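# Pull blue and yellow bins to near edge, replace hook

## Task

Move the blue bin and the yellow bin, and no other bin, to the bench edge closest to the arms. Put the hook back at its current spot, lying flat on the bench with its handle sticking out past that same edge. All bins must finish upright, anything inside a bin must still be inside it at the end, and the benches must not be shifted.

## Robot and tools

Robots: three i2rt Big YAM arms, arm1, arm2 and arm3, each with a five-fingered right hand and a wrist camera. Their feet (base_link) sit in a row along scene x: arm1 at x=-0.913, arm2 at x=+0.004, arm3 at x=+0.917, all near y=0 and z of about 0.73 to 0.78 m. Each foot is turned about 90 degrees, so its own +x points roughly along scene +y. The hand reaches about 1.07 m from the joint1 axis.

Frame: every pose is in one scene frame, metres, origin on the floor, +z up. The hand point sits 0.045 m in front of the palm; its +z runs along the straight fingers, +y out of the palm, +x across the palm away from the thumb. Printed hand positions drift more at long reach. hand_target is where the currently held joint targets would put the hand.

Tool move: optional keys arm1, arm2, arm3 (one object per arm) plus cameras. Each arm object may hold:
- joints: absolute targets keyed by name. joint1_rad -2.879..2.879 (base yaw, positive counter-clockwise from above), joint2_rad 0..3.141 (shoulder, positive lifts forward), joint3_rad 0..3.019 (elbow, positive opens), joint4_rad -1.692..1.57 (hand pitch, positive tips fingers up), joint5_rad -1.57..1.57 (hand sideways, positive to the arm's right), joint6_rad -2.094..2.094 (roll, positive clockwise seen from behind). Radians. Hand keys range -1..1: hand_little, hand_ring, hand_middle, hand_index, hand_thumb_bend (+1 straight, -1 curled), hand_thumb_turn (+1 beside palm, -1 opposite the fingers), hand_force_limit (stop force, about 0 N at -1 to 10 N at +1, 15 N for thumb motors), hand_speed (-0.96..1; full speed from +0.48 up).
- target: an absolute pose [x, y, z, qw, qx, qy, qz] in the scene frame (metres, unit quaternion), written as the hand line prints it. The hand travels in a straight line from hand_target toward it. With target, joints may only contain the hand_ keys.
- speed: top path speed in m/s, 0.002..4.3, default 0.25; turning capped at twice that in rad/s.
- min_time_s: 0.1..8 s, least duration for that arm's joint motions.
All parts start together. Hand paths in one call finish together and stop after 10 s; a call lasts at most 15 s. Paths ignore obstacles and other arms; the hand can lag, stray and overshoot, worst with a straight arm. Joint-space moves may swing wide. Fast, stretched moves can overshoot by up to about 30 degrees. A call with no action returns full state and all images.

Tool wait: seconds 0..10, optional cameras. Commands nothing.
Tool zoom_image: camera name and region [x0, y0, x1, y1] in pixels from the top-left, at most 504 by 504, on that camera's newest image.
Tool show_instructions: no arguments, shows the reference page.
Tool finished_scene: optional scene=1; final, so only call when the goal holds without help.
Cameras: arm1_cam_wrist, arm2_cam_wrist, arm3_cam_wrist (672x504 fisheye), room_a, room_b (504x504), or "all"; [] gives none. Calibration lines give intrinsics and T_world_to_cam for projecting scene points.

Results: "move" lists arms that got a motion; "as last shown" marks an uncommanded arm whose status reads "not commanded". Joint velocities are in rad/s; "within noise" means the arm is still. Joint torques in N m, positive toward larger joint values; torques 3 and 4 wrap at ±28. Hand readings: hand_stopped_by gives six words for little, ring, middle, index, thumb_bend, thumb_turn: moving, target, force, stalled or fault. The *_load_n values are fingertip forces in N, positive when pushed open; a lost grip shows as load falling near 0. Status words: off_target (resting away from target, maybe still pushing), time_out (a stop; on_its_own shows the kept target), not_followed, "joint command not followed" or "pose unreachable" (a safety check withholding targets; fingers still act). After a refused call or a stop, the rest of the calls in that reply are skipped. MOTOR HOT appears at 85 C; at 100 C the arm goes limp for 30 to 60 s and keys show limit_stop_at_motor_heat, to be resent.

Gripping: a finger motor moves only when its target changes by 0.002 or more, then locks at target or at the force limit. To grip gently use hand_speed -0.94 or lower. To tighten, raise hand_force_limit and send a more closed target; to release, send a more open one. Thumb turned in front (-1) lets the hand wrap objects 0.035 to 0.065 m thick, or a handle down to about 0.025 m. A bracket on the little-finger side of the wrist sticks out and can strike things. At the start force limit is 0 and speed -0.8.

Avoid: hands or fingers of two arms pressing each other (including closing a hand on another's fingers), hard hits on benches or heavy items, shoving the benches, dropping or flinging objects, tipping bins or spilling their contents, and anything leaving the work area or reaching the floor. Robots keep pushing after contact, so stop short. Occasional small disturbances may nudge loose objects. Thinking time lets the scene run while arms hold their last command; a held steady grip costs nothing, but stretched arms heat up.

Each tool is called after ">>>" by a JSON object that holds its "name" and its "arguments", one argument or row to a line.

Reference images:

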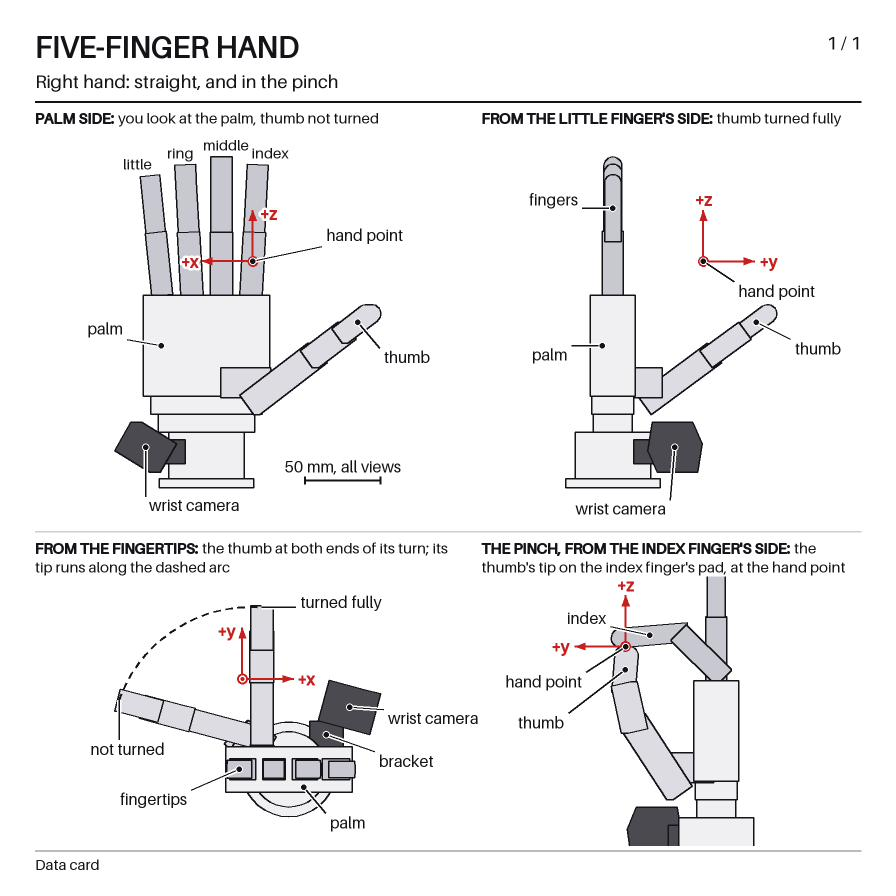

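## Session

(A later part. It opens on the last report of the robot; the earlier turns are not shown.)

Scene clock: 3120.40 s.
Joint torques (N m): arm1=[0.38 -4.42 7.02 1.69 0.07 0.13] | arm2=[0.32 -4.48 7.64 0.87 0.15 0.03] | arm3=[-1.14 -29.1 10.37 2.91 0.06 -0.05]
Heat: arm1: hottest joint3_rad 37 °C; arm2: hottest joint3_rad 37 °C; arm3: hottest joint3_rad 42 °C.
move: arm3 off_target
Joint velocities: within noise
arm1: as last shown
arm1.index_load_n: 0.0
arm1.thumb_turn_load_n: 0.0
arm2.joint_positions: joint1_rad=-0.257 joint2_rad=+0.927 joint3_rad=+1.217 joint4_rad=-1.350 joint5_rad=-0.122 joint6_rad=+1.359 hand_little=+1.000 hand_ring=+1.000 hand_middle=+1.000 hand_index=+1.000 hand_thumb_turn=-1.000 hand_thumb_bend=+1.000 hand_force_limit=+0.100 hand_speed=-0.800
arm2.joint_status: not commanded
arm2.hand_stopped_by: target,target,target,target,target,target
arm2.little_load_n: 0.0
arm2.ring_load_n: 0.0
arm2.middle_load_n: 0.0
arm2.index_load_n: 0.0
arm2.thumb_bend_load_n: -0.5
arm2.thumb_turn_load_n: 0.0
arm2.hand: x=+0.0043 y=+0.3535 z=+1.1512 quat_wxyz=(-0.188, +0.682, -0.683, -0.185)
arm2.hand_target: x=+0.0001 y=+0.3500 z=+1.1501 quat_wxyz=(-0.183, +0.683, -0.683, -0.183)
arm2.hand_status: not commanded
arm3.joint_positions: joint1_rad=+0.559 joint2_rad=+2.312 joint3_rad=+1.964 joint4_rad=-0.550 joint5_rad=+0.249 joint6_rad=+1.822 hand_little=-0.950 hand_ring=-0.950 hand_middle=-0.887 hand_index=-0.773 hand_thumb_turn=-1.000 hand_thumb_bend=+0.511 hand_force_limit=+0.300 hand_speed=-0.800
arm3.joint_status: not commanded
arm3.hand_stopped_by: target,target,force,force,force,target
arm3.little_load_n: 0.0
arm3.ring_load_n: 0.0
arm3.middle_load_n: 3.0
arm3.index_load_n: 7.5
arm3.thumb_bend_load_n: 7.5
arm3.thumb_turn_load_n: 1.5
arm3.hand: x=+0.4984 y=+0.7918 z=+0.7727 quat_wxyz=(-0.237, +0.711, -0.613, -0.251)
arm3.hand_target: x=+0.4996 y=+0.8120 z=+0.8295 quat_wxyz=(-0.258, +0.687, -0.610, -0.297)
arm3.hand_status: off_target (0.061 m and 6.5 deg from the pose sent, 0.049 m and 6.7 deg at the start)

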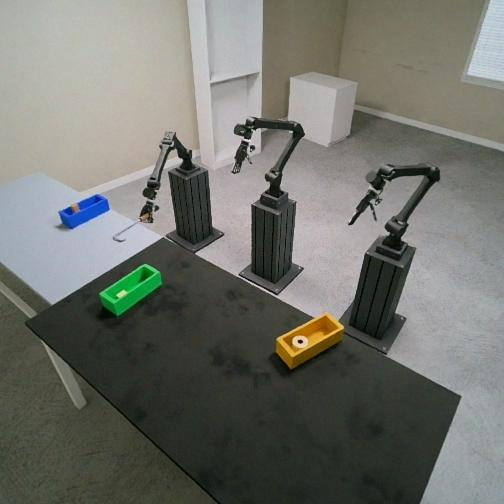

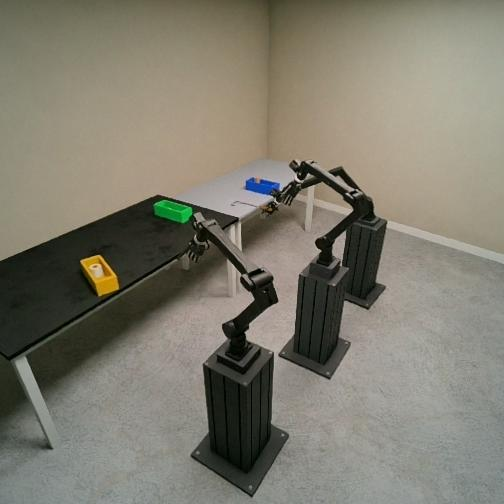

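>>> {"name": "move", "arguments": {
  "arm3": {"joints": {"hand_thumb_bend": 1, "hand_speed": -0.75}}
}}

>>> {"name": "move", "arguments": {
  "arm3": {"joints": {"hand_index": 1, "hand_middle": 1, "hand_ring": 1, "hand_little": 1, "hand_speed": -0.8}},
  "cameras": ["arm3_cam_wrist"]
}}

>>> {"name": "move", "arguments": {
  "arm3": {"target": [0.515, 0.73, 0.93, -0.2577, 0.6872, -0.6104, -0.2979], "speed": 0.1}
}}

>>> {"name": "move", "arguments": {
  "arm3": {"target": [0.80, 0.45, 1.12, -0.183, 0.683, -0.683, -0.183], "speed": 0.3},
  "arm2": {"target": [0.30, 0.50, 1.08, -0.25, 0.73, -0.61, -0.15], "speed": 0.2},
  "cameras": ["arm2_cam_wrist","room_a","room_b"]
}}

>>> {"name": "zoom_image", "arguments": {
  "camera": "room_a",
  "region": [80, 160, 180, 260]
}}

>>> {"name": "zoom_image", "arguments": {
  "camera": "room_b",
  "region": [210, 150, 310, 230]
}}

Scene clock: 3135.47 s.
Joint torques (N m): arm1=[0.79 -4.37 6.93 1.65 0.05 0.12] | arm2=[-0.21 -4.54 7.69 0.8 0.12 -0.02] | arm3=[-0.73 -29.1 10.35 2.36 0.05 -0.01]
Heat: arm1: hottest joint3_rad 37 °C; arm2: hottest joint3_rad 37 °C; arm3: hottest joint3_rad 42 °C.
move: arm3 done
Joint velocities: within noise
arm1, arm2: as last shown
arm2.thumb_bend_load_n: 0.0
arm3.joint_positions: joint1_rad=+0.559 joint2_rad=+2.312 joint3_rad=+1.964 joint4_rad=-0.537 joint5_rad=+0.249 joint6_rad=+1.822 hand_little=-0.950 hand_ring=-0.950 hand_middle=-0.887 hand_index=-0.773 hand_thumb_turn=-1.000 hand_thumb_bend=+1.000 hand_force_limit=+0.300 hand_speed=-0.750
arm3.joint_status: all done
arm3.hand_stopped_by: target,target,force,force,target,target
arm3.little_load_n: 0.0
arm3.ring_load_n: 0.5
arm3.middle_load_n: 0.0
arm3.index_load_n: 4.5
arm3.thumb_bend_load_n: 0.0
arm3.thumb_turn_load_n: 0.5
arm3.hand: x=+0.4972 y=+0.7938 z=+0.7753 quat_wxyz=(-0.239, +0.709, -0.612, -0.256)
arm3.hand_target: x=+0.4996 y=+0.8120 z=+0.8295 quat_wxyz=(-0.258, +0.687, -0.611, -0.297)
arm3.hand_status: not commanded
pictures: none

Scene clock: 3139.47 s.
Joint torques (N m): arm1=[0.85 -4.54 7.02 1.61 0.05 0.13] | arm2=[-0.15 -4.42 7.54 0.8 0.1 -0.03] | arm3=[-1.49 -28.57 10.39 1.77 0.07 -0.1]
Heat: arm1: hottest joint3_rad 37 °C; arm2: hottest joint3_rad 37 °C; arm3: hottest joint3_rad 42 °C.
move: arm3 done
Joint velocities: within noise
arm1, arm2: as last shown
arm3.joint_positions: joint1_rad=+0.559 joint2_rad=+2.304 joint3_rad=+1.964 joint4_rad=-0.517 joint5_rad=+0.249 joint6_rad=+1.822 hand_little=+1.000 hand_ring=+1.000 hand_middle=+1.000 hand_index=+1.000 hand_thumb_turn=-1.000 hand_thumb_bend=+1.000 hand_force_limit=+0.300 hand_speed=-0.800
arm3.joint_status: all done
arm3.hand_stopped_by: target,target,target,target,target,target
arm3.little_load_n: 0.0
arm3.ring_load_n: 0.0
arm3.middle_load_n: 0.0
arm3.index_load_n: 0.0
arm3.thumb_bend_load_n: 0.0
arm3.thumb_turn_load_n: -0.5
arm3.hand: x=+0.4955 y=+0.7979 z=+0.7870 quat_wxyz=(-0.244, +0.704, -0.611, -0.269)
arm3.hand_target: x=+0.4996 y=+0.8121 z=+0.8296 quat_wxyz=(-0.258, +0.687, -0.611, -0.297)
arm3.hand_status: not commanded
arm3_cam_wrist: T_world_to_cam=[[-0.93872, -0.31422, -0.14168, 0.82767], [-0.21987, 0.22933, 0.94819, -0.81905], [-0.26544, 0.92124, -0.28437, -0.26489]] pos_world=[0.52655, 0.69193, 0.81855]

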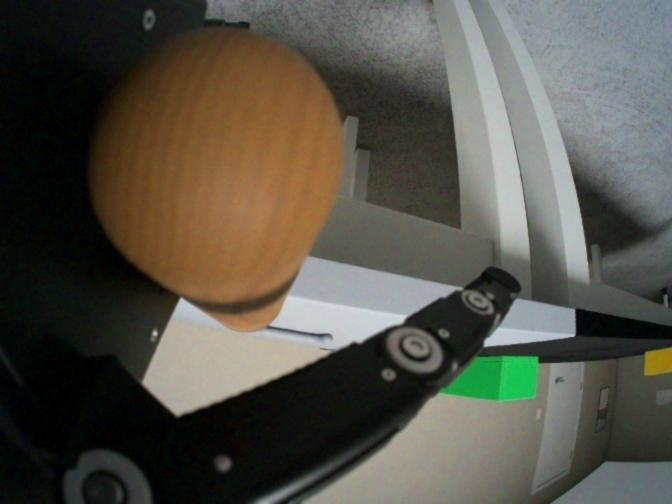

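Scene clock: 3141.60 s.
Joint torques (N m): arm1=[0.79 -4.72 7.05 1.57 0.05 0.14] | arm2=[-0.62 -4.48 7.71 0.77 0.12 -0.01] | arm3=[0.15 -24.23 8.61 0.62 0.16 0.04]
Heat: arm1: hottest joint3_rad 37 °C; arm2: hottest joint3_rad 37 °C; arm3: hottest joint3_rad 42 °C.
move: arm3 done
Joint velocities: within noise
arm1.joint_positions: joint1_rad=-0.360 joint2_rad=+0.948 joint3_rad=+1.170 joint4_rad=-1.132 joint5_rad=+0.001 joint6_rad=+1.202 hand_little=+1.000 hand_ring=+1.000 hand_middle=+1.000 hand_index=+1.000 hand_thumb_turn=-1.000 hand_thumb_bend=+1.000 hand_force_limit=+0.100 hand_speed=-0.800
arm1.joint_status: not commanded
arm1.hand_stopped_by: target,target,target,target,target,target
arm1.little_load_n: 0.0
arm1.ring_load_n: 0.0
arm1.middle_load_n: 0.0
arm1.index_load_n: 0.0
arm1.thumb_bend_load_n: 0.0
arm1.thumb_turn_load_n: 0.0
arm1.hand: x=-0.8464 y=+0.4027 z=+1.1087 quat_wxyz=(-0.299, +0.679, -0.656, -0.136)
arm1.hand_target: x=-0.8499 y=+0.3999 z=+1.1001 quat_wxyz=(-0.290, +0.681, -0.659, -0.133)
arm1.hand_status: not commanded
arm2: as last shown
arm3.joint_positions: joint1_rad=+0.576 joint2_rad=+1.989 joint3_rad=+1.755 joint4_rad=-0.556 joint5_rad=+0.272 joint6_rad=+1.841 hand_little=+1.000 hand_ring=+1.000 hand_middle=+1.000 hand_index=+1.000 hand_thumb_turn=-1.000 hand_thumb_bend=+1.000 hand_force_limit=+0.300 hand_speed=-0.800
arm3.joint_status: not commanded
arm3.hand_stopped_by: target,target,target,target,target,target
arm3.little_load_n: 0.0
arm3.ring_load_n: 0.0
arm3.middle_load_n: 0.0
arm3.index_load_n: 0.0
arm3.thumb_bend_load_n: 0.0
arm3.thumb_turn_load_n: -0.5
arm3.hand: x=+0.5185 y=+0.7376 z=+0.9237 quat_wxyz=(-0.260, +0.687, -0.610, -0.297)
arm3.hand_target: x=+0.5150 y=+0.7302 z=+0.9299 quat_wxyz=(-0.258, +0.687, -0.610, -0.298)
arm3.hand_status: done (0.010 m and 0.2 deg from the pose sent, 0.159 m and 4.1 deg at the start)
pictures: none

Scene clock: 3144.20 s.
Joint torques (N m): arm1=[0.67 -4.31 6.94 1.66 0.05 0.15] | arm2=[-2.02 -13.68 11.84 1.5 -0.29 -0.14] | arm3=[-0.85 -7.59 10.55 0.24 -0.14 -0.23]
Heat: arm1: hottest joint3_rad 37 °C; arm2: hottest joint3_rad 37 °C; arm3: hottest joint3_rad 42 °C.
move: arm2 off_target; arm3 done
Joint velocities: within noise
arm1: as last shown
arm2.joint_positions: joint1_rad=-0.730 joint2_rad=+1.596 joint3_rad=+1.571 joint4_rad=-1.091 joint5_rad=-0.301 joint6_rad=+0.756 hand_little=+1.000 hand_ring=+1.000 hand_middle=+1.000 hand_index=+1.000 hand_thumb_turn=-1.000 hand_thumb_bend=+1.000 hand_force_limit=+0.100 hand_speed=-0.800
arm2.joint_status: not commanded
arm2.hand_stopped_by: target,target,target,target,target,target
arm2.little_load_n: 0.0
arm2.ring_load_n: 0.0
arm2.middle_load_n: 0.0
arm2.index_load_n: 0.0
arm2.thumb_bend_load_n: 0.0
arm2.thumb_turn_load_n: 0.0
arm2.hand: x=+0.2874 y=+0.4909 z=+1.0594 quat_wxyz=(-0.225, +0.735, -0.621, -0.151)
arm2.hand_target: x=+0.2993 y=+0.4990 z=+1.0802 quat_wxyz=(-0.252, +0.734, -0.613, -0.150)
arm2.hand_status: off_target (0.026 m and 3.2 deg from the pose sent, 0.338 m and 13.0 deg at the start)
arm3.joint_positions: joint1_rad=+0.257 joint2_rad=+1.127 joint3_rad=+1.393 joint4_rad=-1.322 joint5_rad=+0.094 joint6_rad=+1.735 hand_little=+1.000 hand_ring=+1.000 hand_middle=+1.000 hand_index=+1.000 hand_thumb_turn=-1.000 hand_thumb_bend=+1.000 hand_force_limit=+0.300 hand_speed=-0.800
arm3.joint_status: not commanded
arm3.hand_stopped_by: target,target,target,target,target,target
arm3.little_load_n: 0.0
arm3.ring_load_n: 0.0
arm3.middle_load_n: 0.0
arm3.index_load_n: 0.0
arm3.thumb_bend_load_n: 0.0
arm3.thumb_turn_load_n: 0.0
arm3.hand: x=+0.7985 y=+0.4491 z=+1.1123 quat_wxyz=(-0.181, +0.682, -0.685, -0.181)
arm3.hand_target: x=+0.8000 y=+0.4499 z=+1.1200 quat_wxyz=(-0.183, +0.683, -0.683, -0.183)
arm3.hand_status: done (0.008 m and 0.5 deg from the pose sent, 0.448 m and 17.9 deg at the start)
arm2_cam_wrist: T_world_to_cam=[[-0.9177, -0.31468, -0.24249, 0.67517], [-0.36425, 0.42284, 0.82978, -0.98497], [-0.15858, 0.84981, -0.50266, 0.27742]] pos_world=[0.30482, 0.39318, 1.12048]

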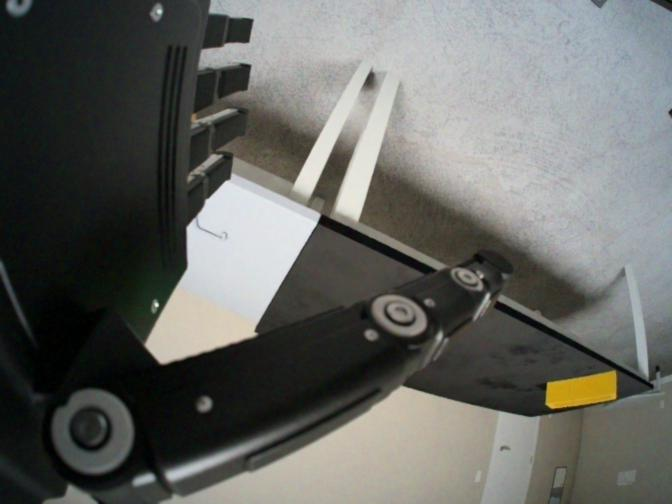

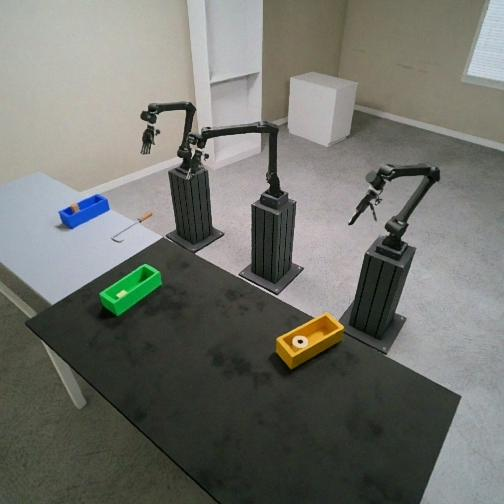

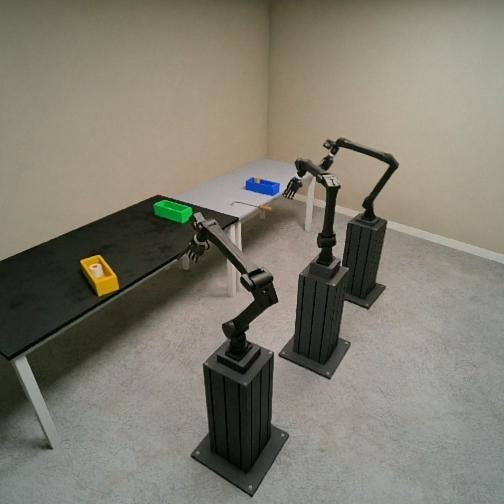

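Scaled by 5.040 from the camera's image (finer frame: 720x720).

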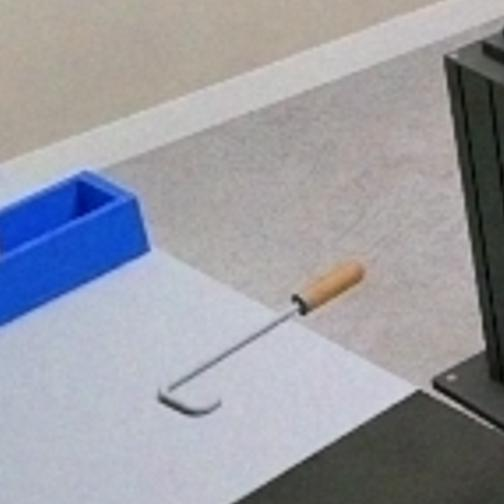

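Scaled by 5.040 from the camera's image (finer frame: 720x720).

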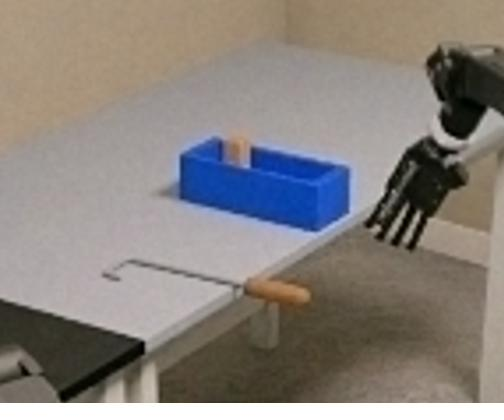

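>>> {"name": "move", "arguments": {
  "arm2": {"target": [0.43, 0.70, 0.95, -0.4379, 0.7188, -0.524, 0.13], "speed": 0.15},
  "cameras": ["arm2_cam_wrist"]
}}

Scene clock: 3213.90 s.
Joint torques (N m): arm1=[0.67 -4.78 6.99 1.62 0.05 0.12] | arm2=[-0.09 -19.25 12.22 2.54 0.39 -0.14] | arm3=[-0.91 -7.94 10.71 0.13 -0.12 -0.17]
Heat: arm1: hottest joint3_rad 37 °C; arm2: hottest joint3_rad 41 °C; arm3: hottest joint3_rad 41 °C.
move: arm2 off_target
Joint velocities: within noise
arm1, arm3: as last shown
arm2.joint_positions: joint1_rad=-0.555 joint2_rad=+2.042 joint3_rad=+1.801 joint4_rad=-0.489 joint5_rad=+0.306 joint6_rad=+0.581 hand_little=+1.000 hand_ring=+1.000 hand_middle=+1.000 hand_index=+1.000 hand_thumb_turn=-1.000 hand_thumb_bend=+1.000 hand_force_limit=+0.100 hand_speed=-0.800
arm2.joint_status: not commanded
arm2.hand_stopped_by: target,target,target,target,target,target
arm2.little_load_n: 0.0
arm2.ring_load_n: 0.0
arm2.middle_load_n: 0.0
arm2.index_load_n: 0.0
arm2.thumb_bend_load_n: 0.0
arm2.thumb_turn_load_n: 0.0
arm2.hand: x=+0.4255 y=+0.6790 z=+0.9266 quat_wxyz=(-0.411, +0.728, -0.534, +0.131)
arm2.hand_target: x=+0.4290 y=+0.6982 z=+0.9502 quat_wxyz=(-0.438, +0.719, -0.524, +0.130)
arm2.hand_status: off_target (0.032 m and 3.5 deg from the pose sent, 0.276 m and 42.2 deg at the start)
arm3.joint_positions: joint1_rad=+0.257 joint2_rad=+1.127 joint3_rad=+1.393 joint4_rad=-1.322 joint5_rad=+0.094 joint6_rad=+1.734 hand_little=+1.000 hand_ring=+1.000 hand_middle=+1.000 hand_index=+1.000 hand_thumb_turn=-1.000 hand_thumb_bend=+1.000 hand_force_limit=+0.300 hand_speed=-0.800
arm2_cam_wrist: T_world_to_cam=[[-0.57091, -0.28983, -0.76815, 1.15164], [-0.77712, 0.4926, 0.39171, -0.36985], [0.26486, 0.82058, -0.50646, -0.08405]] pos_world=[0.39233, 0.58494, 0.98694]

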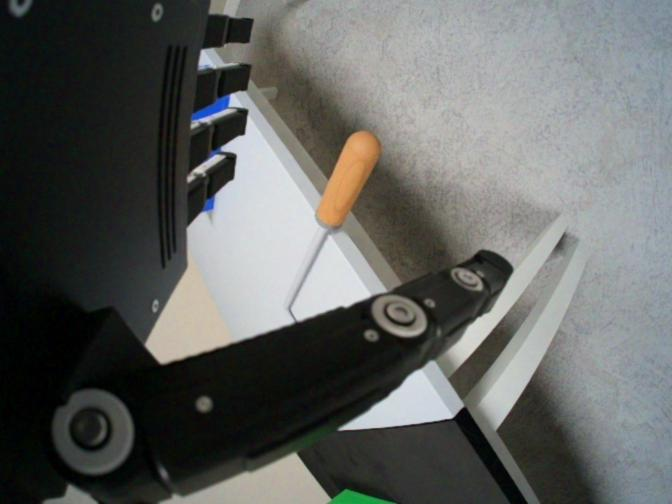

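>>> {"name": "move", "arguments": {
  "arm2": {"target": [0.468, 0.770, 0.862, -0.4379, 0.7188, -0.524, 0.13], "speed": 0.1},
  "cameras": ["arm2_cam_wrist"]
}}

Scene clock: 3236.83 s.
Joint torques (N m): arm1=[0.67 -4.54 6.91 1.69 0.06 0.13] | arm2=[-0.56 -22.89 12.12 1.76 0.42 -0.16] | arm3=[-0.44 -7.94 10.91 0.29 -0.15 -0.19]
Heat: arm1: hottest joint3_rad 37 °C; arm2: hottest joint3_rad 41 °C; arm3: hottest joint3_rad 41 °C.
move: arm2 off_target
Joint velocities: within noise
arm1, arm3: as last shown
arm1.ring_load_n: -0.5
arm2.joint_positions: joint1_rad=-0.553 joint2_rad=+2.343 joint3_rad=+2.091 joint4_rad=-0.461 joint5_rad=+0.309 joint6_rad=+0.581 hand_little=+1.000 hand_ring=+1.000 hand_middle=+1.000 hand_index=+1.000 hand_thumb_turn=-1.000 hand_thumb_bend=+1.000 hand_force_limit=+0.100 hand_speed=-0.800
arm2.joint_status: not commanded
arm2.hand_stopped_by: target,target,target,target,target,target
arm2.little_load_n: 0.0
arm2.ring_load_n: 0.0
arm2.middle_load_n: 0.0
arm2.index_load_n: -0.5
arm2.thumb_bend_load_n: 0.0
arm2.thumb_turn_load_n: 0.0
arm2.hand: x=+0.4679 y=+0.7513 z=+0.8436 quat_wxyz=(-0.418, +0.724, -0.532, +0.131)
arm2.hand_target: x=+0.4670 y=+0.7687 z=+0.8623 quat_wxyz=(-0.438, +0.719, -0.524, +0.130)
arm2.hand_status: off_target (0.026 m and 2.5 deg from the pose sent, 0.119 m and 3.4 deg at the start)
arm3.thumb_turn_load_n: -0.5
arm2_cam_wrist: T_world_to_cam=[[-0.56284, -0.2797, -0.77781, 1.12978], [-0.78123, 0.48738, 0.39005, -0.33274], [0.26999, 0.82718, -0.49282, -0.21549]] pos_world=[0.43411, 0.65642, 0.90234]

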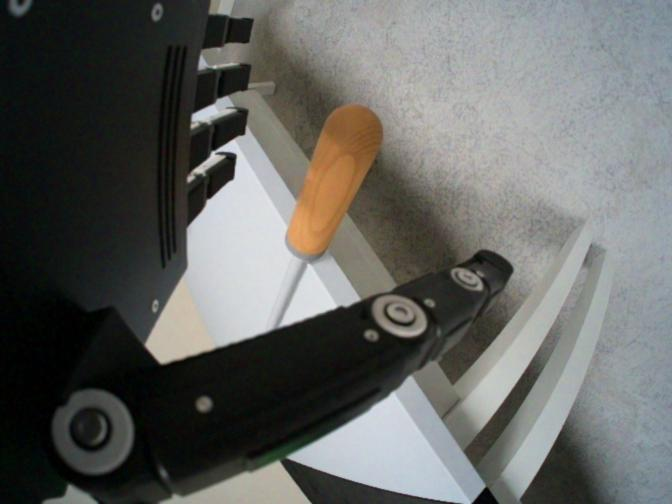

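>>> {"name": "move", "arguments": {
  "arm2": {"target": [0.493, 0.799, 0.817, -0.4379, 0.7188, -0.524, 0.13], "speed": 0.08},
  "cameras": ["arm2_cam_wrist"]
}}

Scene clock: 3253.30 s.
Joint torques (N m): arm1=[0.56 -4.54 7.05 1.62 0.05 0.12] | arm2=[-1.49 -24.7 12.21 1.09 0.12 -0.09] | arm3=[-0.67 -7.65 10.73 0.2 -0.18 -0.23]
Heat: arm1: hottest joint3_rad 37 °C; arm2: hottest joint3_rad 42 °C; arm3: hottest joint3_rad 41 °C.
move: arm2 off_target
Joint velocities: within noise
arm1, arm3: as last shown
arm1.ring_load_n: 0.0
arm1.thumb_turn_load_n: -0.5
arm2.joint_positions: joint1_rad=-0.553 joint2_rad=+2.523 joint3_rad=+2.314 joint4_rad=-0.480 joint5_rad=+0.309 joint6_rad=+0.577 hand_little=+1.000 hand_ring=+1.000 hand_middle=+1.000 hand_index=+1.000 hand_thumb_turn=-1.000 hand_thumb_bend=+1.000 hand_force_limit=+0.100 hand_speed=-0.800
arm2.joint_status: not commanded
arm2.hand_stopped_by: target,target,target,target,target,target
arm2.little_load_n: 0.0
arm2.ring_load_n: 0.0
arm2.middle_load_n: 0.0
arm2.index_load_n: 0.0
arm2.thumb_bend_load_n: 0.0
arm2.thumb_turn_load_n: 0.0
arm2.hand: x=+0.4906 y=+0.7887 z=+0.8046 quat_wxyz=(-0.428, +0.720, -0.530, +0.131)
arm2.hand_target: x=+0.4925 y=+0.7983 z=+0.8173 quat_wxyz=(-0.439, +0.718, -0.524, +0.130)
arm2.hand_status: off_target (0.016 m and 1.3 deg from the pose sent, 0.060 m and 2.5 deg at the start)
arm3.thumb_turn_load_n: 0.0
arm2_cam_wrist: T_world_to_cam=[[-0.55159, -0.26691, -0.79026, 1.11707], [-0.78753, 0.47883, 0.38796, -0.30655], [0.27485, 0.83635, -0.47432, -0.29634]] pos_world=[0.45619, 0.69279, 0.86113]

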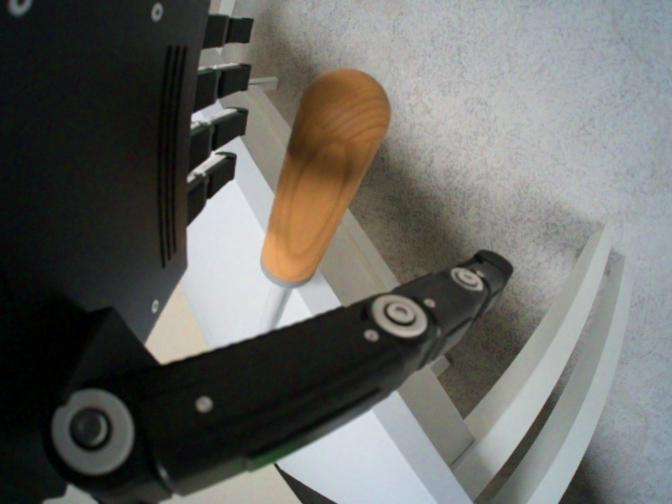

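>>> {"name": "move", "arguments": {
  "arm2": {"target": [0.505, 0.804, 0.789, -0.4379, 0.7188, -0.524, 0.13], "speed": 0.08},
  "cameras": ["arm2_cam_wrist"]
}}

Scene clock: 3271.83 s.
Joint torques (N m): arm1=[0.67 -4.66 7.06 1.62 0.04 0.12] | arm2=[-2.14 -24.7 12.34 1.26 0.13 -0.18] | arm3=[-1.03 -7.59 10.62 0.28 -0.11 -0.22]
Heat: arm1: hottest joint3_rad 37 °C; arm2: hottest joint3_rad 41 °C; arm3: hottest joint3_rad 41 °C.
move: arm2 off_target
Joint velocities: within noise
arm1, arm3: as last shown
arm1.thumb_turn_load_n: 0.0
arm2.joint_positions: joint1_rad=-0.553 joint2_rad=+2.597 joint3_rad=+2.376 joint4_rad=-0.480 joint5_rad=+0.302 joint6_rad=+0.571 hand_little=+1.000 hand_ring=+1.000 hand_middle=+1.000 hand_index=+1.000 hand_thumb_turn=-1.000 hand_thumb_bend=+1.000 hand_force_limit=+0.100 hand_speed=-0.800
arm2.joint_status: not commanded
arm2.hand_stopped_by: target,target,target,target,target,target
arm2.little_load_n: 0.0
arm2.ring_load_n: 0.0
arm2.middle_load_n: 0.0
arm2.index_load_n: 0.0
arm2.thumb_bend_load_n: 0.0
arm2.thumb_turn_load_n: 0.0
arm2.hand: x=+0.4935 y=+0.7959 z=+0.7711 quat_wxyz=(-0.423, +0.726, -0.527, +0.130)
arm2.hand_target: x=+0.5043 y=+0.8029 z=+0.7893 quat_wxyz=(-0.439, +0.719, -0.524, +0.130)
arm2.hand_status: off_target (0.023 m and 2.0 deg from the pose sent, 0.026 m and 1.3 deg at the start)
arm2_cam_wrist: T_world_to_cam=[[-0.55463, -0.28197, -0.78287, 1.10192], [-0.78919, 0.47649, 0.38749, -0.29162], [0.26377, 0.83274, -0.4868, -0.30099]] pos_world=[0.46041, 0.70031, 0.82914]

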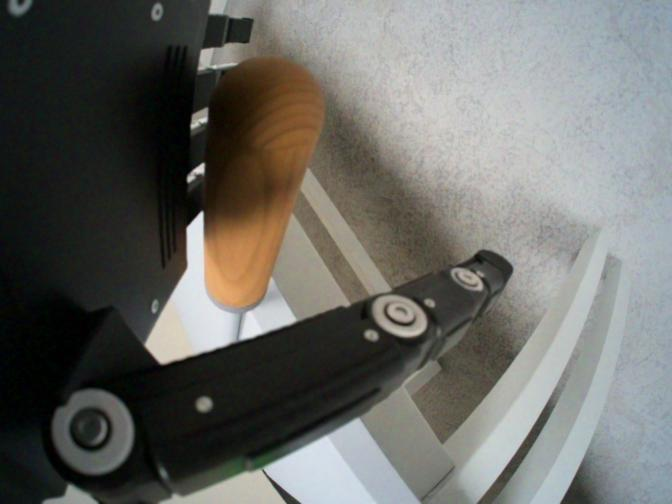

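>>> {"name": "move", "arguments": {
  "arm2": {"joints": {"hand_thumb_bend": 0.6, "hand_index": 0.0, "hand_middle": 0.0, "hand_ring": 0.0, "hand_little": 0.0, "hand_force_limit": 0.0, "hand_speed": -0.8}}
}}

>>> {"name": "move", "arguments": {
  "arm2": {"joints": {"hand_index": -0.97, "hand_middle": -0.97, "hand_ring": -0.97, "hand_little": -0.97, "hand_force_limit": 0.25, "hand_speed": -0.85}}
}}

>>> {"name": "move", "arguments": {
  "arm2": {"joints": {"hand_thumb_bend": -0.9, "hand_force_limit": 0.15, "hand_speed": -0.8}},
  "cameras": ["arm2_cam_wrist"]
}}

Scene clock: 3289.17 s.
Joint torques (N m): arm1=[0.56 -4.54 7.04 1.59 0.05 0.13] | arm2=[-2.08 -23.88 12.1 1.54 0.11 -0.16] | arm3=[-0.85 -8.12 10.85 0.29 -0.19 -0.16]
Heat: arm1: hottest joint3_rad 36 °C; arm2: hottest joint3_rad 40 °C; arm3: hottest joint3_rad 41 °C.
move: arm2 done
Joint velocities: within noise
arm1, arm3: as last shown
arm2.joint_positions: joint1_rad=-0.553 joint2_rad=+2.597 joint3_rad=+2.380 joint4_rad=-0.480 joint5_rad=+0.301 joint6_rad=+0.571 hand_little=+0.000 hand_ring=+0.000 hand_middle=+0.000 hand_index=+0.000 hand_thumb_turn=-1.000 hand_thumb_bend=+0.600 hand_force_limit=+0.000 hand_speed=-0.800
arm2.joint_status: all done
arm2.hand_stopped_by: target,target,target,target,target,target
arm2.little_load_n: 0.0
arm2.ring_load_n: 0.0
arm2.middle_load_n: 0.0
arm2.index_load_n: 0.0
arm2.thumb_bend_load_n: 0.0
arm2.thumb_turn_load_n: 0.0
arm2.hand: x=+0.4940 y=+0.7970 z=+0.7735 quat_wxyz=(-0.424, +0.725, -0.527, +0.129)
arm2.hand_target: x=+0.5043 y=+0.8029 z=+0.7894 quat_wxyz=(-0.439, +0.719, -0.524, +0.130)
arm2.hand_status: not commanded
pictures: none

Scene clock: 3291.97 s.
Joint torques (N m): arm1=[0.67 -4.66 7.02 1.7 0.04 0.14] | arm2=[-1.96 -26.93 12.04 1.33 0.17 -0.1] | arm3=[-1.26 -7.59 10.69 0.28 -0.19 -0.2]
Heat: arm1: hottest joint3_rad 36 °C; arm2: hottest joint3_rad 40 °C; arm3: hottest joint3_rad 41 °C.
move: arm2 off_target
Joint velocities: within noise
arm1, arm3: as last shown
arm2.joint_positions: joint1_rad=-0.554 joint2_rad=+2.614 joint3_rad=+2.380 joint4_rad=-0.480 joint5_rad=+0.301 joint6_rad=+0.557 hand_little=-0.970 hand_ring=-0.970 hand_middle=-0.970 hand_index=-0.942 hand_thumb_turn=-1.000 hand_thumb_bend=+0.600 hand_force_limit=+0.250 hand_speed=-0.850
arm2.joint_status: hand_index off_target (ended at -0.942, target -0.970); the others done
arm2.hand_stopped_by: target,target,target,force,target,target
arm2.little_load_n: 0.0
arm2.ring_load_n: 0.0
arm2.middle_load_n: 0.0
arm2.index_load_n: 6.5
arm2.thumb_bend_load_n: 1.0
arm2.thumb_turn_load_n: 0.0
arm2.hand: x=+0.4931 y=+0.7939 z=+0.7571 quat_wxyz=(-0.416, +0.732, -0.523, +0.133)
arm2.hand_target: x=+0.5044 y=+0.8028 z=+0.7894 quat_wxyz=(-0.439, +0.719, -0.524, +0.130)
arm2.hand_status: not commanded
pictures: none

Scene clock: 3297.47 s.
Joint torques (N m): arm1=[0.73 -4.89 7.01 1.65 0.06 0.14] | arm2=[-2.32 -26.81 11.86 1.21 0.14 0.08] | arm3=[-0.26 -8.29 10.88 0.03 -0.15 -0.21]
Heat: arm1: hottest joint3_rad 36 °C; arm2: hottest joint3_rad 40 °C; arm3: hottest joint3_rad 41 °C.
move: arm2 off_target
Joint velocities: within noise
arm1.joint_positions: joint1_rad=-0.360 joint2_rad=+0.948 joint3_rad=+1.170 joint4_rad=-1.132 joint5_rad=+0.001 joint6_rad=+1.202 hand_little=+1.000 hand_ring=+1.000 hand_middle=+1.000 hand_index=+1.000 hand_thumb_turn=-1.000 hand_thumb_bend=+1.000 hand_force_limit=+0.100 hand_speed=-0.800
arm1.joint_status: not commanded
arm1.hand_stopped_by: target,target,target,target,target,target
arm1.little_load_n: 0.0
arm1.ring_load_n: 0.0
arm1.middle_load_n: 0.0
arm1.index_load_n: 0.0
arm1.thumb_bend_load_n: 0.0
arm1.thumb_turn_load_n: 0.0
arm1.hand: x=-0.8464 y=+0.4027 z=+1.1087 quat_wxyz=(-0.299, +0.679, -0.656, -0.136)
arm1.hand_target: x=-0.8499 y=+0.3999 z=+1.1001 quat_wxyz=(-0.290, +0.681, -0.659, -0.133)
arm1.hand_status: not commanded
arm2.joint_positions: joint1_rad=-0.554 joint2_rad=+2.614 joint3_rad=+2.380 joint4_rad=-0.480 joint5_rad=+0.301 joint6_rad=+0.548 hand_little=-0.970 hand_ring=-0.970 hand_middle=-0.970 hand_index=-0.942 hand_thumb_turn=-1.000 hand_thumb_bend=+0.437 hand_force_limit=+0.150 hand_speed=-0.800
arm2.joint_status: hand_thumb_bend off_target (ended at +0.437, target -0.900); the others done
arm2.hand_stopped_by: target,target,target,force,force,target
arm2.little_load_n: 0.0
arm2.ring_load_n: 0.0
arm2.middle_load_n: 0.0
arm2.index_load_n: 6.0
arm2.thumb_bend_load_n: 8.5
arm2.thumb_turn_load_n: 1.5
arm2.hand: x=+0.4931 y=+0.7933 z=+0.7568 quat_wxyz=(-0.415, +0.734, -0.520, +0.135)
arm2.hand_target: x=+0.5044 y=+0.8028 z=+0.7895 quat_wxyz=(-0.439, +0.718, -0.524, +0.130)
arm2.hand_status: not commanded
arm3: as last shown
arm2_cam_wrist: T_world_to_cam=[[-0.54746, -0.3096, -0.77746, 1.10414], [-0.79734, 0.47502, 0.37229, -0.26845], [0.25405, 0.82371, -0.50691, -0.27859]] pos_world=[0.4612, 0.69884, 0.81714]

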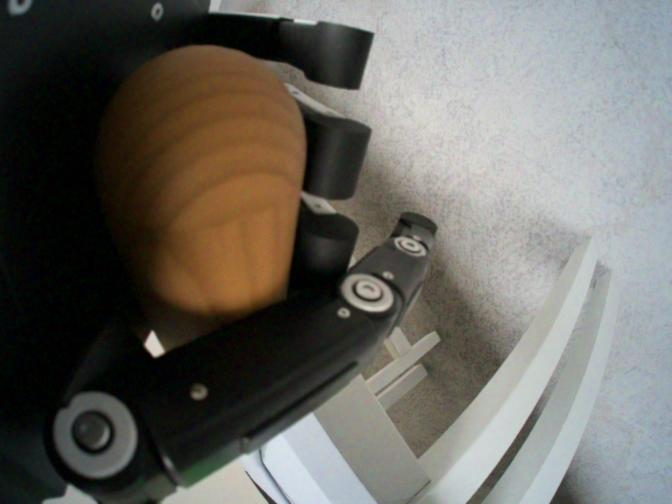

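>>> {"name": "move", "arguments": {
  "arm2": {"target": [0.44, 0.74, 0.96, -0.4379, 0.7188, -0.524, 0.13], "speed": 0.12}
}}

>>> {"name": "move", "arguments": {
  "arm2": {"target": [-0.18, 0.70, 0.97, -0.4379, 0.7188, -0.524, 0.13], "speed": 0.2},
  "cameras": ["arm2_cam_wrist","room_a","room_b"]
}}

>>> {"name": "zoom_image", "arguments": {
  "camera": "room_a",
  "region": [150, 190, 290, 330]
}}

>>> {"name": "zoom_image", "arguments": {
  "camera": "room_b",
  "region": [130, 160, 270, 280]
}}

Scene clock: 3315.13 s.
Joint torques (N m): arm1=[0.73 -4.42 6.97 1.62 0.05 0.16] | arm2=[-0.44 -28.45 11 1.87 0.17 0.34] | arm3=[-1.14 -8.18 10.62 0.29 -0.17 -0.16]
Heat: arm1: hottest joint3_rad 36 °C; arm2: hottest joint3_rad 41 °C; arm3: hottest joint3_rad 41 °C.
move: arm2 off_target
Joint velocities: within noise
arm1: as last shown
arm1.thumb_turn_load_n: -0.5
arm2.joint_positions: joint1_rad=-0.542 joint2_rad=+2.228 joint3_rad=+2.032 joint4_rad=-0.578 joint5_rad=+0.322 joint6_rad=+0.534 hand_little=-0.970 hand_ring=-0.970 hand_middle=-0.970 hand_index=-0.942 hand_thumb_turn=-1.000 hand_thumb_bend=+0.437 hand_force_limit=+0.150 hand_speed=-0.800
arm2.joint_status: not commanded
arm2.hand_stopped_by: target,target,target,force,force,target
arm2.little_load_n: 0.0
arm2.ring_load_n: 0.0
arm2.middle_load_n: 0.0
arm2.index_load_n: 9.0
arm2.thumb_bend_load_n: 8.5
arm2.thumb_turn_load_n: 1.5
arm2.hand: x=+0.4431 y=+0.7209 z=+0.8854 quat_wxyz=(-0.387, +0.750, -0.515, +0.147)
arm2.hand_target: x=+0.4386 y=+0.7370 z=+0.9595 quat_wxyz=(-0.438, +0.720, -0.524, +0.129)
arm2.hand_status: off_target (0.077 m and 7.2 deg from the pose sent, 0.217 m and 3.3 deg at the start; pose on its path clipped on 23 of 75 steps)
arm3.joint_positions: joint1_rad=+0.257 joint2_rad=+1.127 joint3_rad=+1.393 joint4_rad=-1.322 joint5_rad=+0.094 joint6_rad=+1.734 hand_little=+1.000 hand_ring=+1.000 hand_middle=+1.000 hand_index=+1.000 hand_thumb_turn=-1.000 hand_thumb_bend=+1.000 hand_force_limit=+0.300 hand_speed=-0.800
arm3.joint_status: not commanded
arm3.hand_stopped_by: target,target,target,target,target,target
arm3.little_load_n: 0.0
arm3.ring_load_n: 0.5
arm3.middle_load_n: 0.0
arm3.index_load_n: 0.0
arm3.thumb_bend_load_n: 0.0
arm3.thumb_turn_load_n: 0.0
arm3.hand: x=+0.7985 y=+0.4491 z=+1.1123 quat_wxyz=(-0.181, +0.682, -0.685, -0.181)
arm3.hand_target: x=+0.8000 y=+0.4499 z=+1.1200 quat_wxyz=(-0.183, +0.683, -0.683, -0.183)
arm3.hand_status: not commanded
pictures: none

Scene clock: 3319.33 s.
Joint torques (N m): arm1=[0.44 -4.48 6.98 1.61 0.08 0.13] | arm2=[-1.85 -22.01 13.48 0.85 1.2 0.43] | arm3=[-0.56 -7.47 10.66 0.27 -0.14 -0.16]
Heat: arm1: hottest joint3_rad 36 °C; arm2: hottest joint3_rad 41 °C; arm3: hottest joint3_rad 41 °C.
move: arm2 off_target
Joint velocities: within noise
arm1, arm3: as last shown
arm1.thumb_turn_load_n: 0.0
arm2.joint_positions: joint1_rad=+0.403 joint2_rad=+2.016 joint3_rad=+1.811 joint4_rad=-1.146 joint5_rad=+0.885 joint6_rad=+1.448 hand_little=-0.970 hand_ring=-0.970 hand_middle=-0.970 hand_index=-0.942 hand_thumb_turn=-1.000 hand_thumb_bend=+0.437 hand_force_limit=+0.150 hand_speed=-0.800
arm2.joint_status: not commanded
arm2.hand_stopped_by: target,target,target,force,force,target
arm2.little_load_n: 0.0
arm2.ring_load_n: 0.0
arm2.middle_load_n: 0.0
arm2.index_load_n: 8.5
arm2.thumb_bend_load_n: 8.5
arm2.thumb_turn_load_n: 2.0
arm2.hand: x=-0.1752 y=+0.6704 z=+0.9176 quat_wxyz=(-0.405, +0.755, -0.485, +0.174)
arm2.hand_target: x=-0.1783 y=+0.6954 z=+0.9711 quat_wxyz=(-0.438, +0.719, -0.523, +0.129)
arm2.hand_status: off_target (0.060 m and 8.8 deg from the pose sent, 0.629 m and 7.2 deg at the start; pose on its path clipped on 10 of 126 steps)
arm3.ring_load_n: 0.0
arm2_cam_wrist: T_world_to_cam=[[-0.47868, -0.39322, -0.78501, 0.90015], [-0.83826, 0.4706, 0.27542, -0.71809], [0.26112, 0.78988, -0.55489, 0.14186]] pos_world=[-0.2081, 0.57984, 0.98311]

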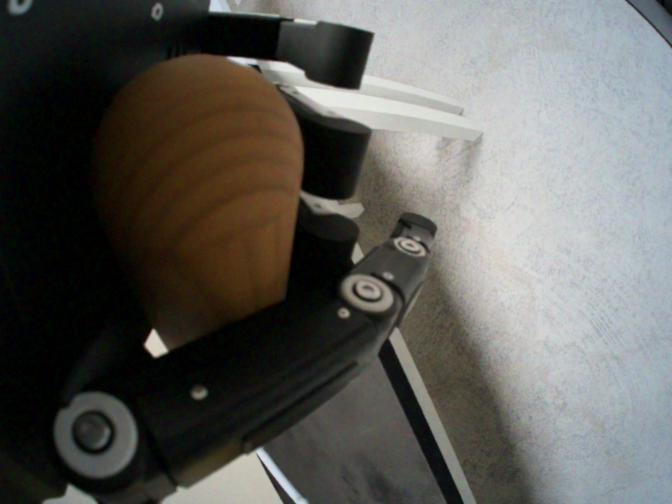

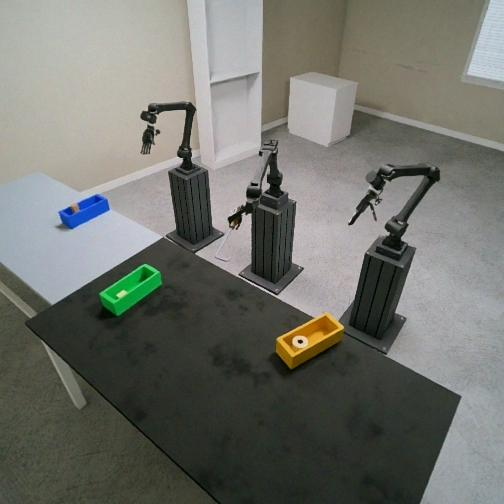

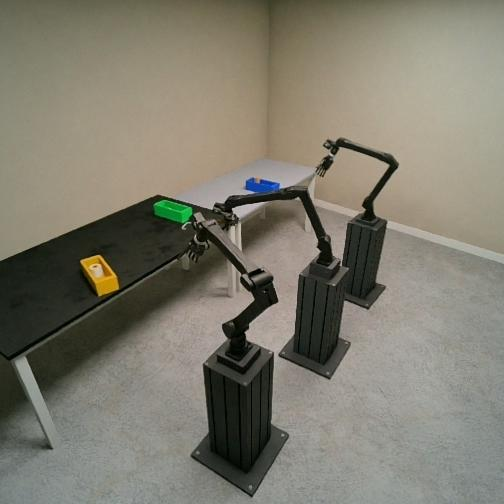

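Scaled by 3.600 from the camera's image (finer frame: 720x720).

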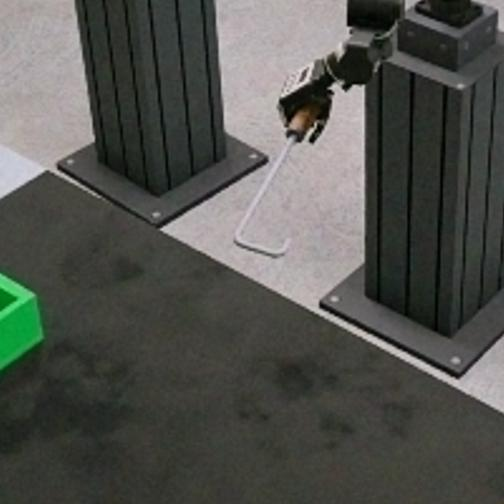

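Scaled by 3.600 from the camera's image (finer frame: 720x720).

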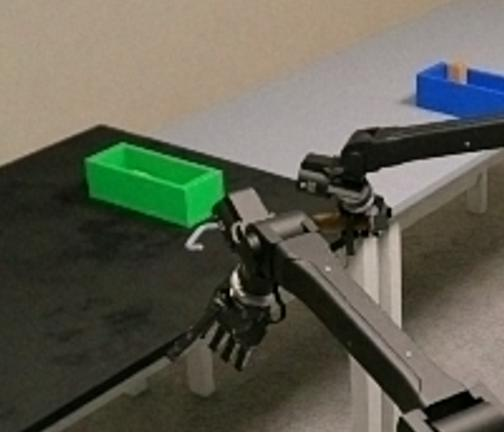

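>>> {"name": "move", "arguments": {
  "cameras": ["all"]
}}

Scene clock: 3368.47 s.
Joint torques (N m): arm1=[0.79 -4.6 6.94 1.62 0.05 0.13] | arm2=[-1.49 -21.83 13.53 0.66 1.24 0.47] | arm3=[-0.56 -8.47 10.61 0.17 -0.15 -0.23]
Heat: arm1: hottest joint3_rad 36 °C; arm2: hottest joint3_rad 45 °C; arm3: hottest joint3_rad 41 °C.
Joint velocities: within noise
arm1.joint_positions: joint1_rad=-0.360 joint2_rad=+0.948 joint3_rad=+1.170 joint4_rad=-1.132 joint5_rad=+0.001 joint6_rad=+1.202 hand_little=+1.000 hand_ring=+1.000 hand_middle=+1.000 hand_index=+1.000 hand_thumb_turn=-1.000 hand_thumb_bend=+1.000 hand_force_limit=+0.100 hand_speed=-0.800
arm1.joint_status: not commanded
arm1.hand_stopped_by: target,target,target,target,target,target
arm1.little_load_n: 0.0
arm1.ring_load_n: 0.0
arm1.middle_load_n: 0.0
arm1.index_load_n: 0.0
arm1.thumb_bend_load_n: 0.0
arm1.thumb_turn_load_n: -0.5
arm1.hand: x=-0.8464 y=+0.4027 z=+1.1087 quat_wxyz=(-0.299, +0.679, -0.656, -0.136) (m; scene frame)
arm1.hand_target: x=-0.8499 y=+0.3999 z=+1.1001 quat_wxyz=(-0.290, +0.681, -0.659, -0.133) (m; scene frame)
arm1.hand_status: not commanded
arm2.joint_positions: joint1_rad=+0.403 joint2_rad=+2.016 joint3_rad=+1.811 joint4_rad=-1.146 joint5_rad=+0.885 joint6_rad=+1.448 hand_little=-0.970 hand_ring=-0.970 hand_middle=-0.970 hand_index=-0.942 hand_thumb_turn=-1.000 hand_thumb_bend=+0.437 hand_force_limit=+0.150 hand_speed=-0.800
arm2.joint_status: not commanded
arm2.hand_stopped_by: target,target,target,force,force,target
arm2.little_load_n: 0.0
arm2.ring_load_n: 0.0
arm2.middle_load_n: 0.0
arm2.index_load_n: 8.5
arm2.thumb_bend_load_n: 8.5
arm2.thumb_turn_load_n: 2.0
arm2.hand: x=-0.1752 y=+0.6704 z=+0.9176 quat_wxyz=(-0.405, +0.755, -0.485, +0.174) (m; scene frame)
arm2.hand_target: x=-0.1783 y=+0.6954 z=+0.9711 quat_wxyz=(-0.438, +0.719, -0.524, +0.128) (m; scene frame)
arm2.hand_status: off_target (0.060 m and 8.8 deg from the pose sent, 0.629 m and 7.2 deg at the start; pose on its path clipped on 10 of 126 steps)
arm3.joint_positions: joint1_rad=+0.257 joint2_rad=+1.127 joint3_rad=+1.393 joint4_rad=-1.322 joint5_rad=+0.094 joint6_rad=+1.734 hand_little=+1.000 hand_ring=+1.000 hand_middle=+1.000 hand_index=+1.000 hand_thumb_turn=-1.000 hand_thumb_bend=+1.000 hand_force_limit=+0.300 hand_speed=-0.800
arm3.joint_status: not commanded
arm3.hand_stopped_by: target,target,target,target,target,target
arm3.little_load_n: 0.0
arm3.ring_load_n: 0.0
arm3.middle_load_n: 0.0
arm3.index_load_n: 0.0
arm3.thumb_bend_load_n: 0.0
arm3.thumb_turn_load_n: 0.0
arm3.hand: x=+0.7985 y=+0.4491 z=+1.1123 quat_wxyz=(-0.181, +0.682, -0.685, -0.181) (m; scene frame)
arm3.hand_target: x=+0.8000 y=+0.4499 z=+1.1200 quat_wxyz=(-0.183, +0.683, -0.683, -0.183) (m; scene frame)
arm3.hand_status: not commanded
pictures: arm1_cam_wrist, arm2_cam_wrist, arm3_cam_wrist, room_a, room_b
camera_calibration:
arm1_cam_wrist: T_world_to_cam=[[-0.9245, -0.16424, -0.34397, -0.33579], [-0.38117, 0.39852, 0.8342, -1.4044], [0.00007, 0.90233, -0.43104, 0.23436]] pos_world=[-0.84577, 0.29306, 1.15706]
arm2_cam_wrist: T_world_to_cam=[[-0.47883, -0.39292, -0.78507, 0.9], [-0.83814, 0.47068, 0.27563, -0.71831], [0.26122, 0.78998, -0.5547, 0.14163]] pos_world=[-0.2081, 0.57984, 0.98311]
arm3_cam_wrist: T_world_to_cam=[[-0.97556, -0.20411, -0.08132, 0.96134], [-0.16962, 0.4644, 0.86923, -1.03865], [-0.13966, 0.86179, -0.48767, 0.38171]] pos_world=[0.81498, 0.34962, 1.16715]

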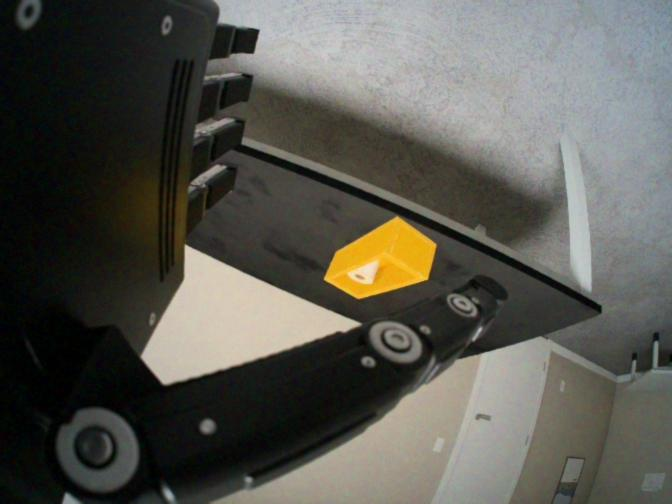

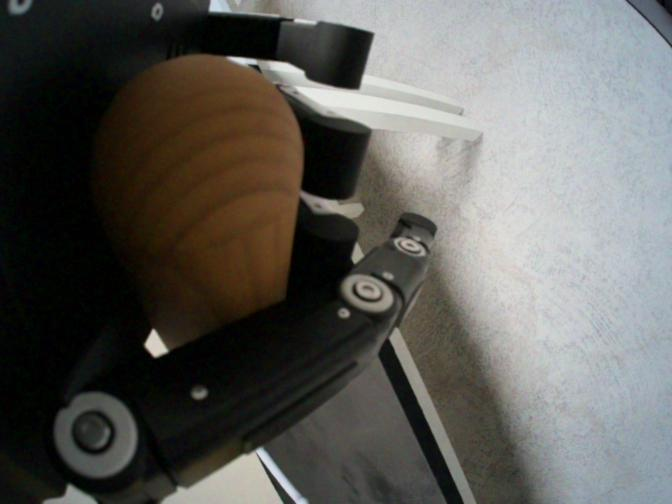

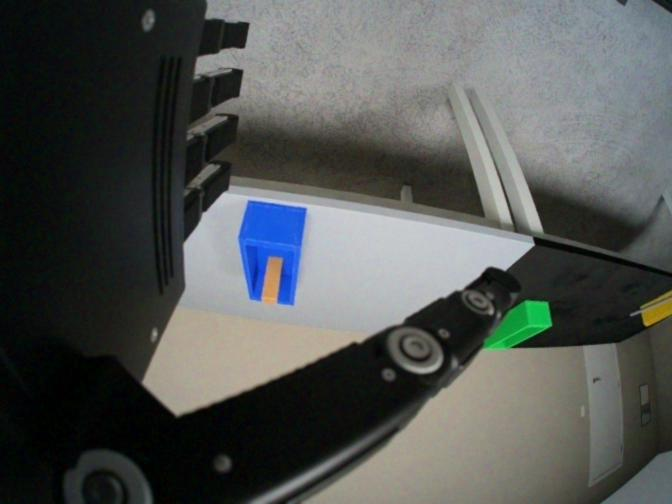

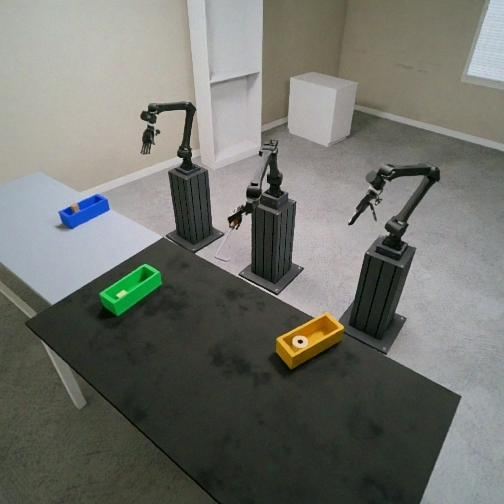

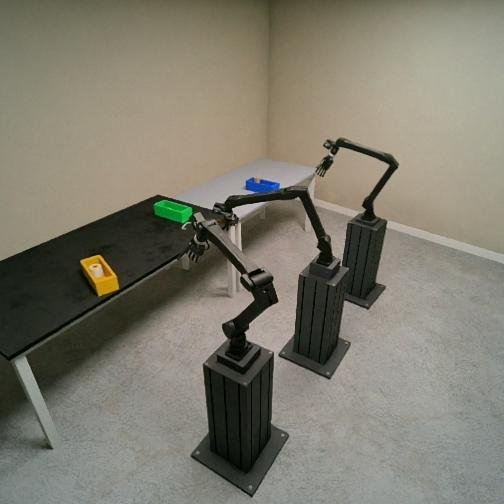

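>>> {"name": "move", "arguments": {
  "arm1": {"joints": {"joint1_rad": 1.0}, "min_time_s": 3},
  "cameras": ["room_a", "room_b"]
}}

>>> {"name": "zoom_image", "arguments": {
  "camera": "room_a",
  "region": [180, 190, 280, 290]
}}

>>> {"name": "zoom_image", "arguments": {
  "camera": "room_b",
  "region": [150, 170, 270, 290]
}}

Scene clock: 3406.17 s.
Joint torques (N m): arm1=[0.56 -4.72 6.89 1.63 -0.04 0.15] | arm2=[-2.02 -20.95 13.68 0.72 1.23 0.47] | arm3=[-0.5 -7.77 10.76 0.16 -0.12 -0.19]
Heat: arm1: hottest joint3_rad 36 °C; arm2: hottest joint3_rad 46 °C; arm3: hottest joint3_rad 41 °C.
move: arm1 done
Joint velocities: within noise
arm1.joint_positions: joint1_rad=+0.994 joint2_rad=+0.948 joint3_rad=+1.170 joint4_rad=-1.132 joint5_rad=+0.004 joint6_rad=+1.202 hand_little=+1.000 hand_ring=+1.000 hand_middle=+1.000 hand_index=+1.000 hand_thumb_turn=-1.000 hand_thumb_bend=+1.000 hand_force_limit=+0.100 hand_speed=-0.800
arm1.joint_status: all done
arm1.hand_stopped_by: target,target,target,target,target,target
arm1.little_load_n: 0.0
arm1.ring_load_n: 0.0
arm1.middle_load_n: 0.0
arm1.index_load_n: 0.0
arm1.thumb_bend_load_n: 0.0
arm1.thumb_turn_load_n: -0.5
arm1.hand: x=-1.2894 y=+0.1570 z=+1.1035 quat_wxyz=(-0.150, +0.942, -0.085, -0.287)
arm1.hand_target: x=-1.2871 y=+0.1533 z=+1.0951 quat_wxyz=(-0.144, +0.946, -0.087, -0.279)
arm1.hand_status: not commanded
arm2, arm3: as last shown
arm3.little_load_n: -0.5
arm3.thumb_turn_load_n: -0.5

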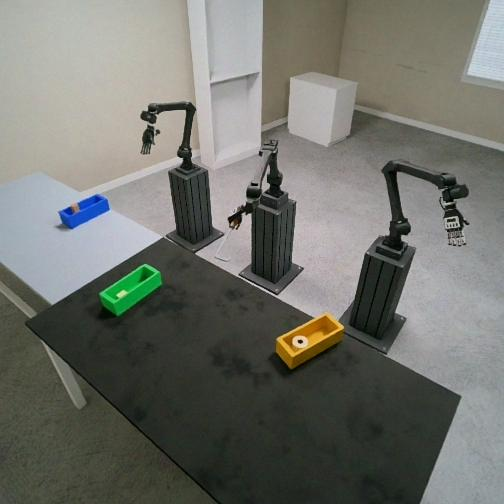

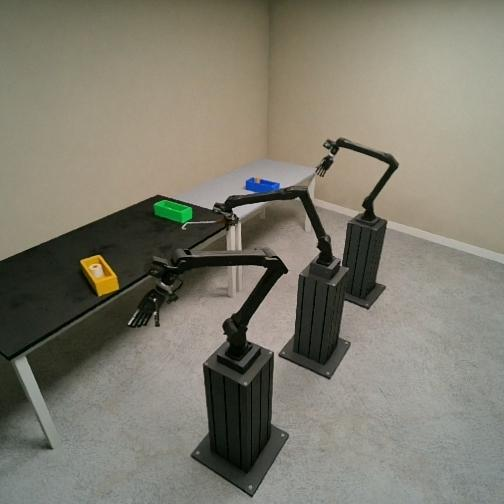

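Scaled by 5.040 from the camera's image (finer frame: 720x720).

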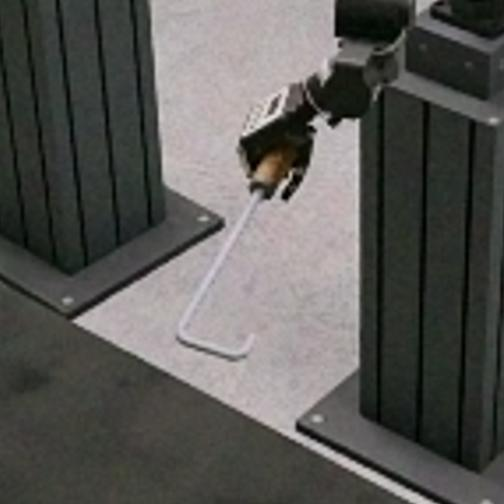

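Scaled by 4.200 from the camera's image (finer frame: 720x720).

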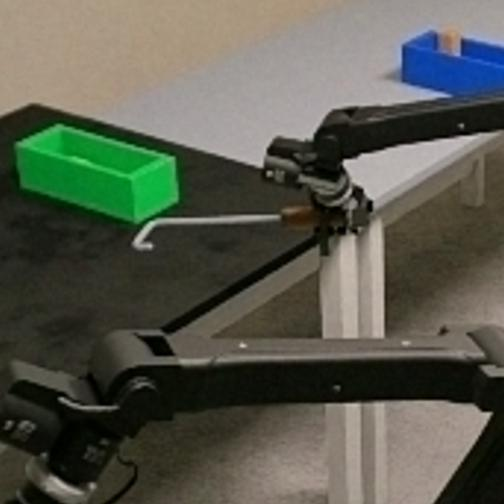

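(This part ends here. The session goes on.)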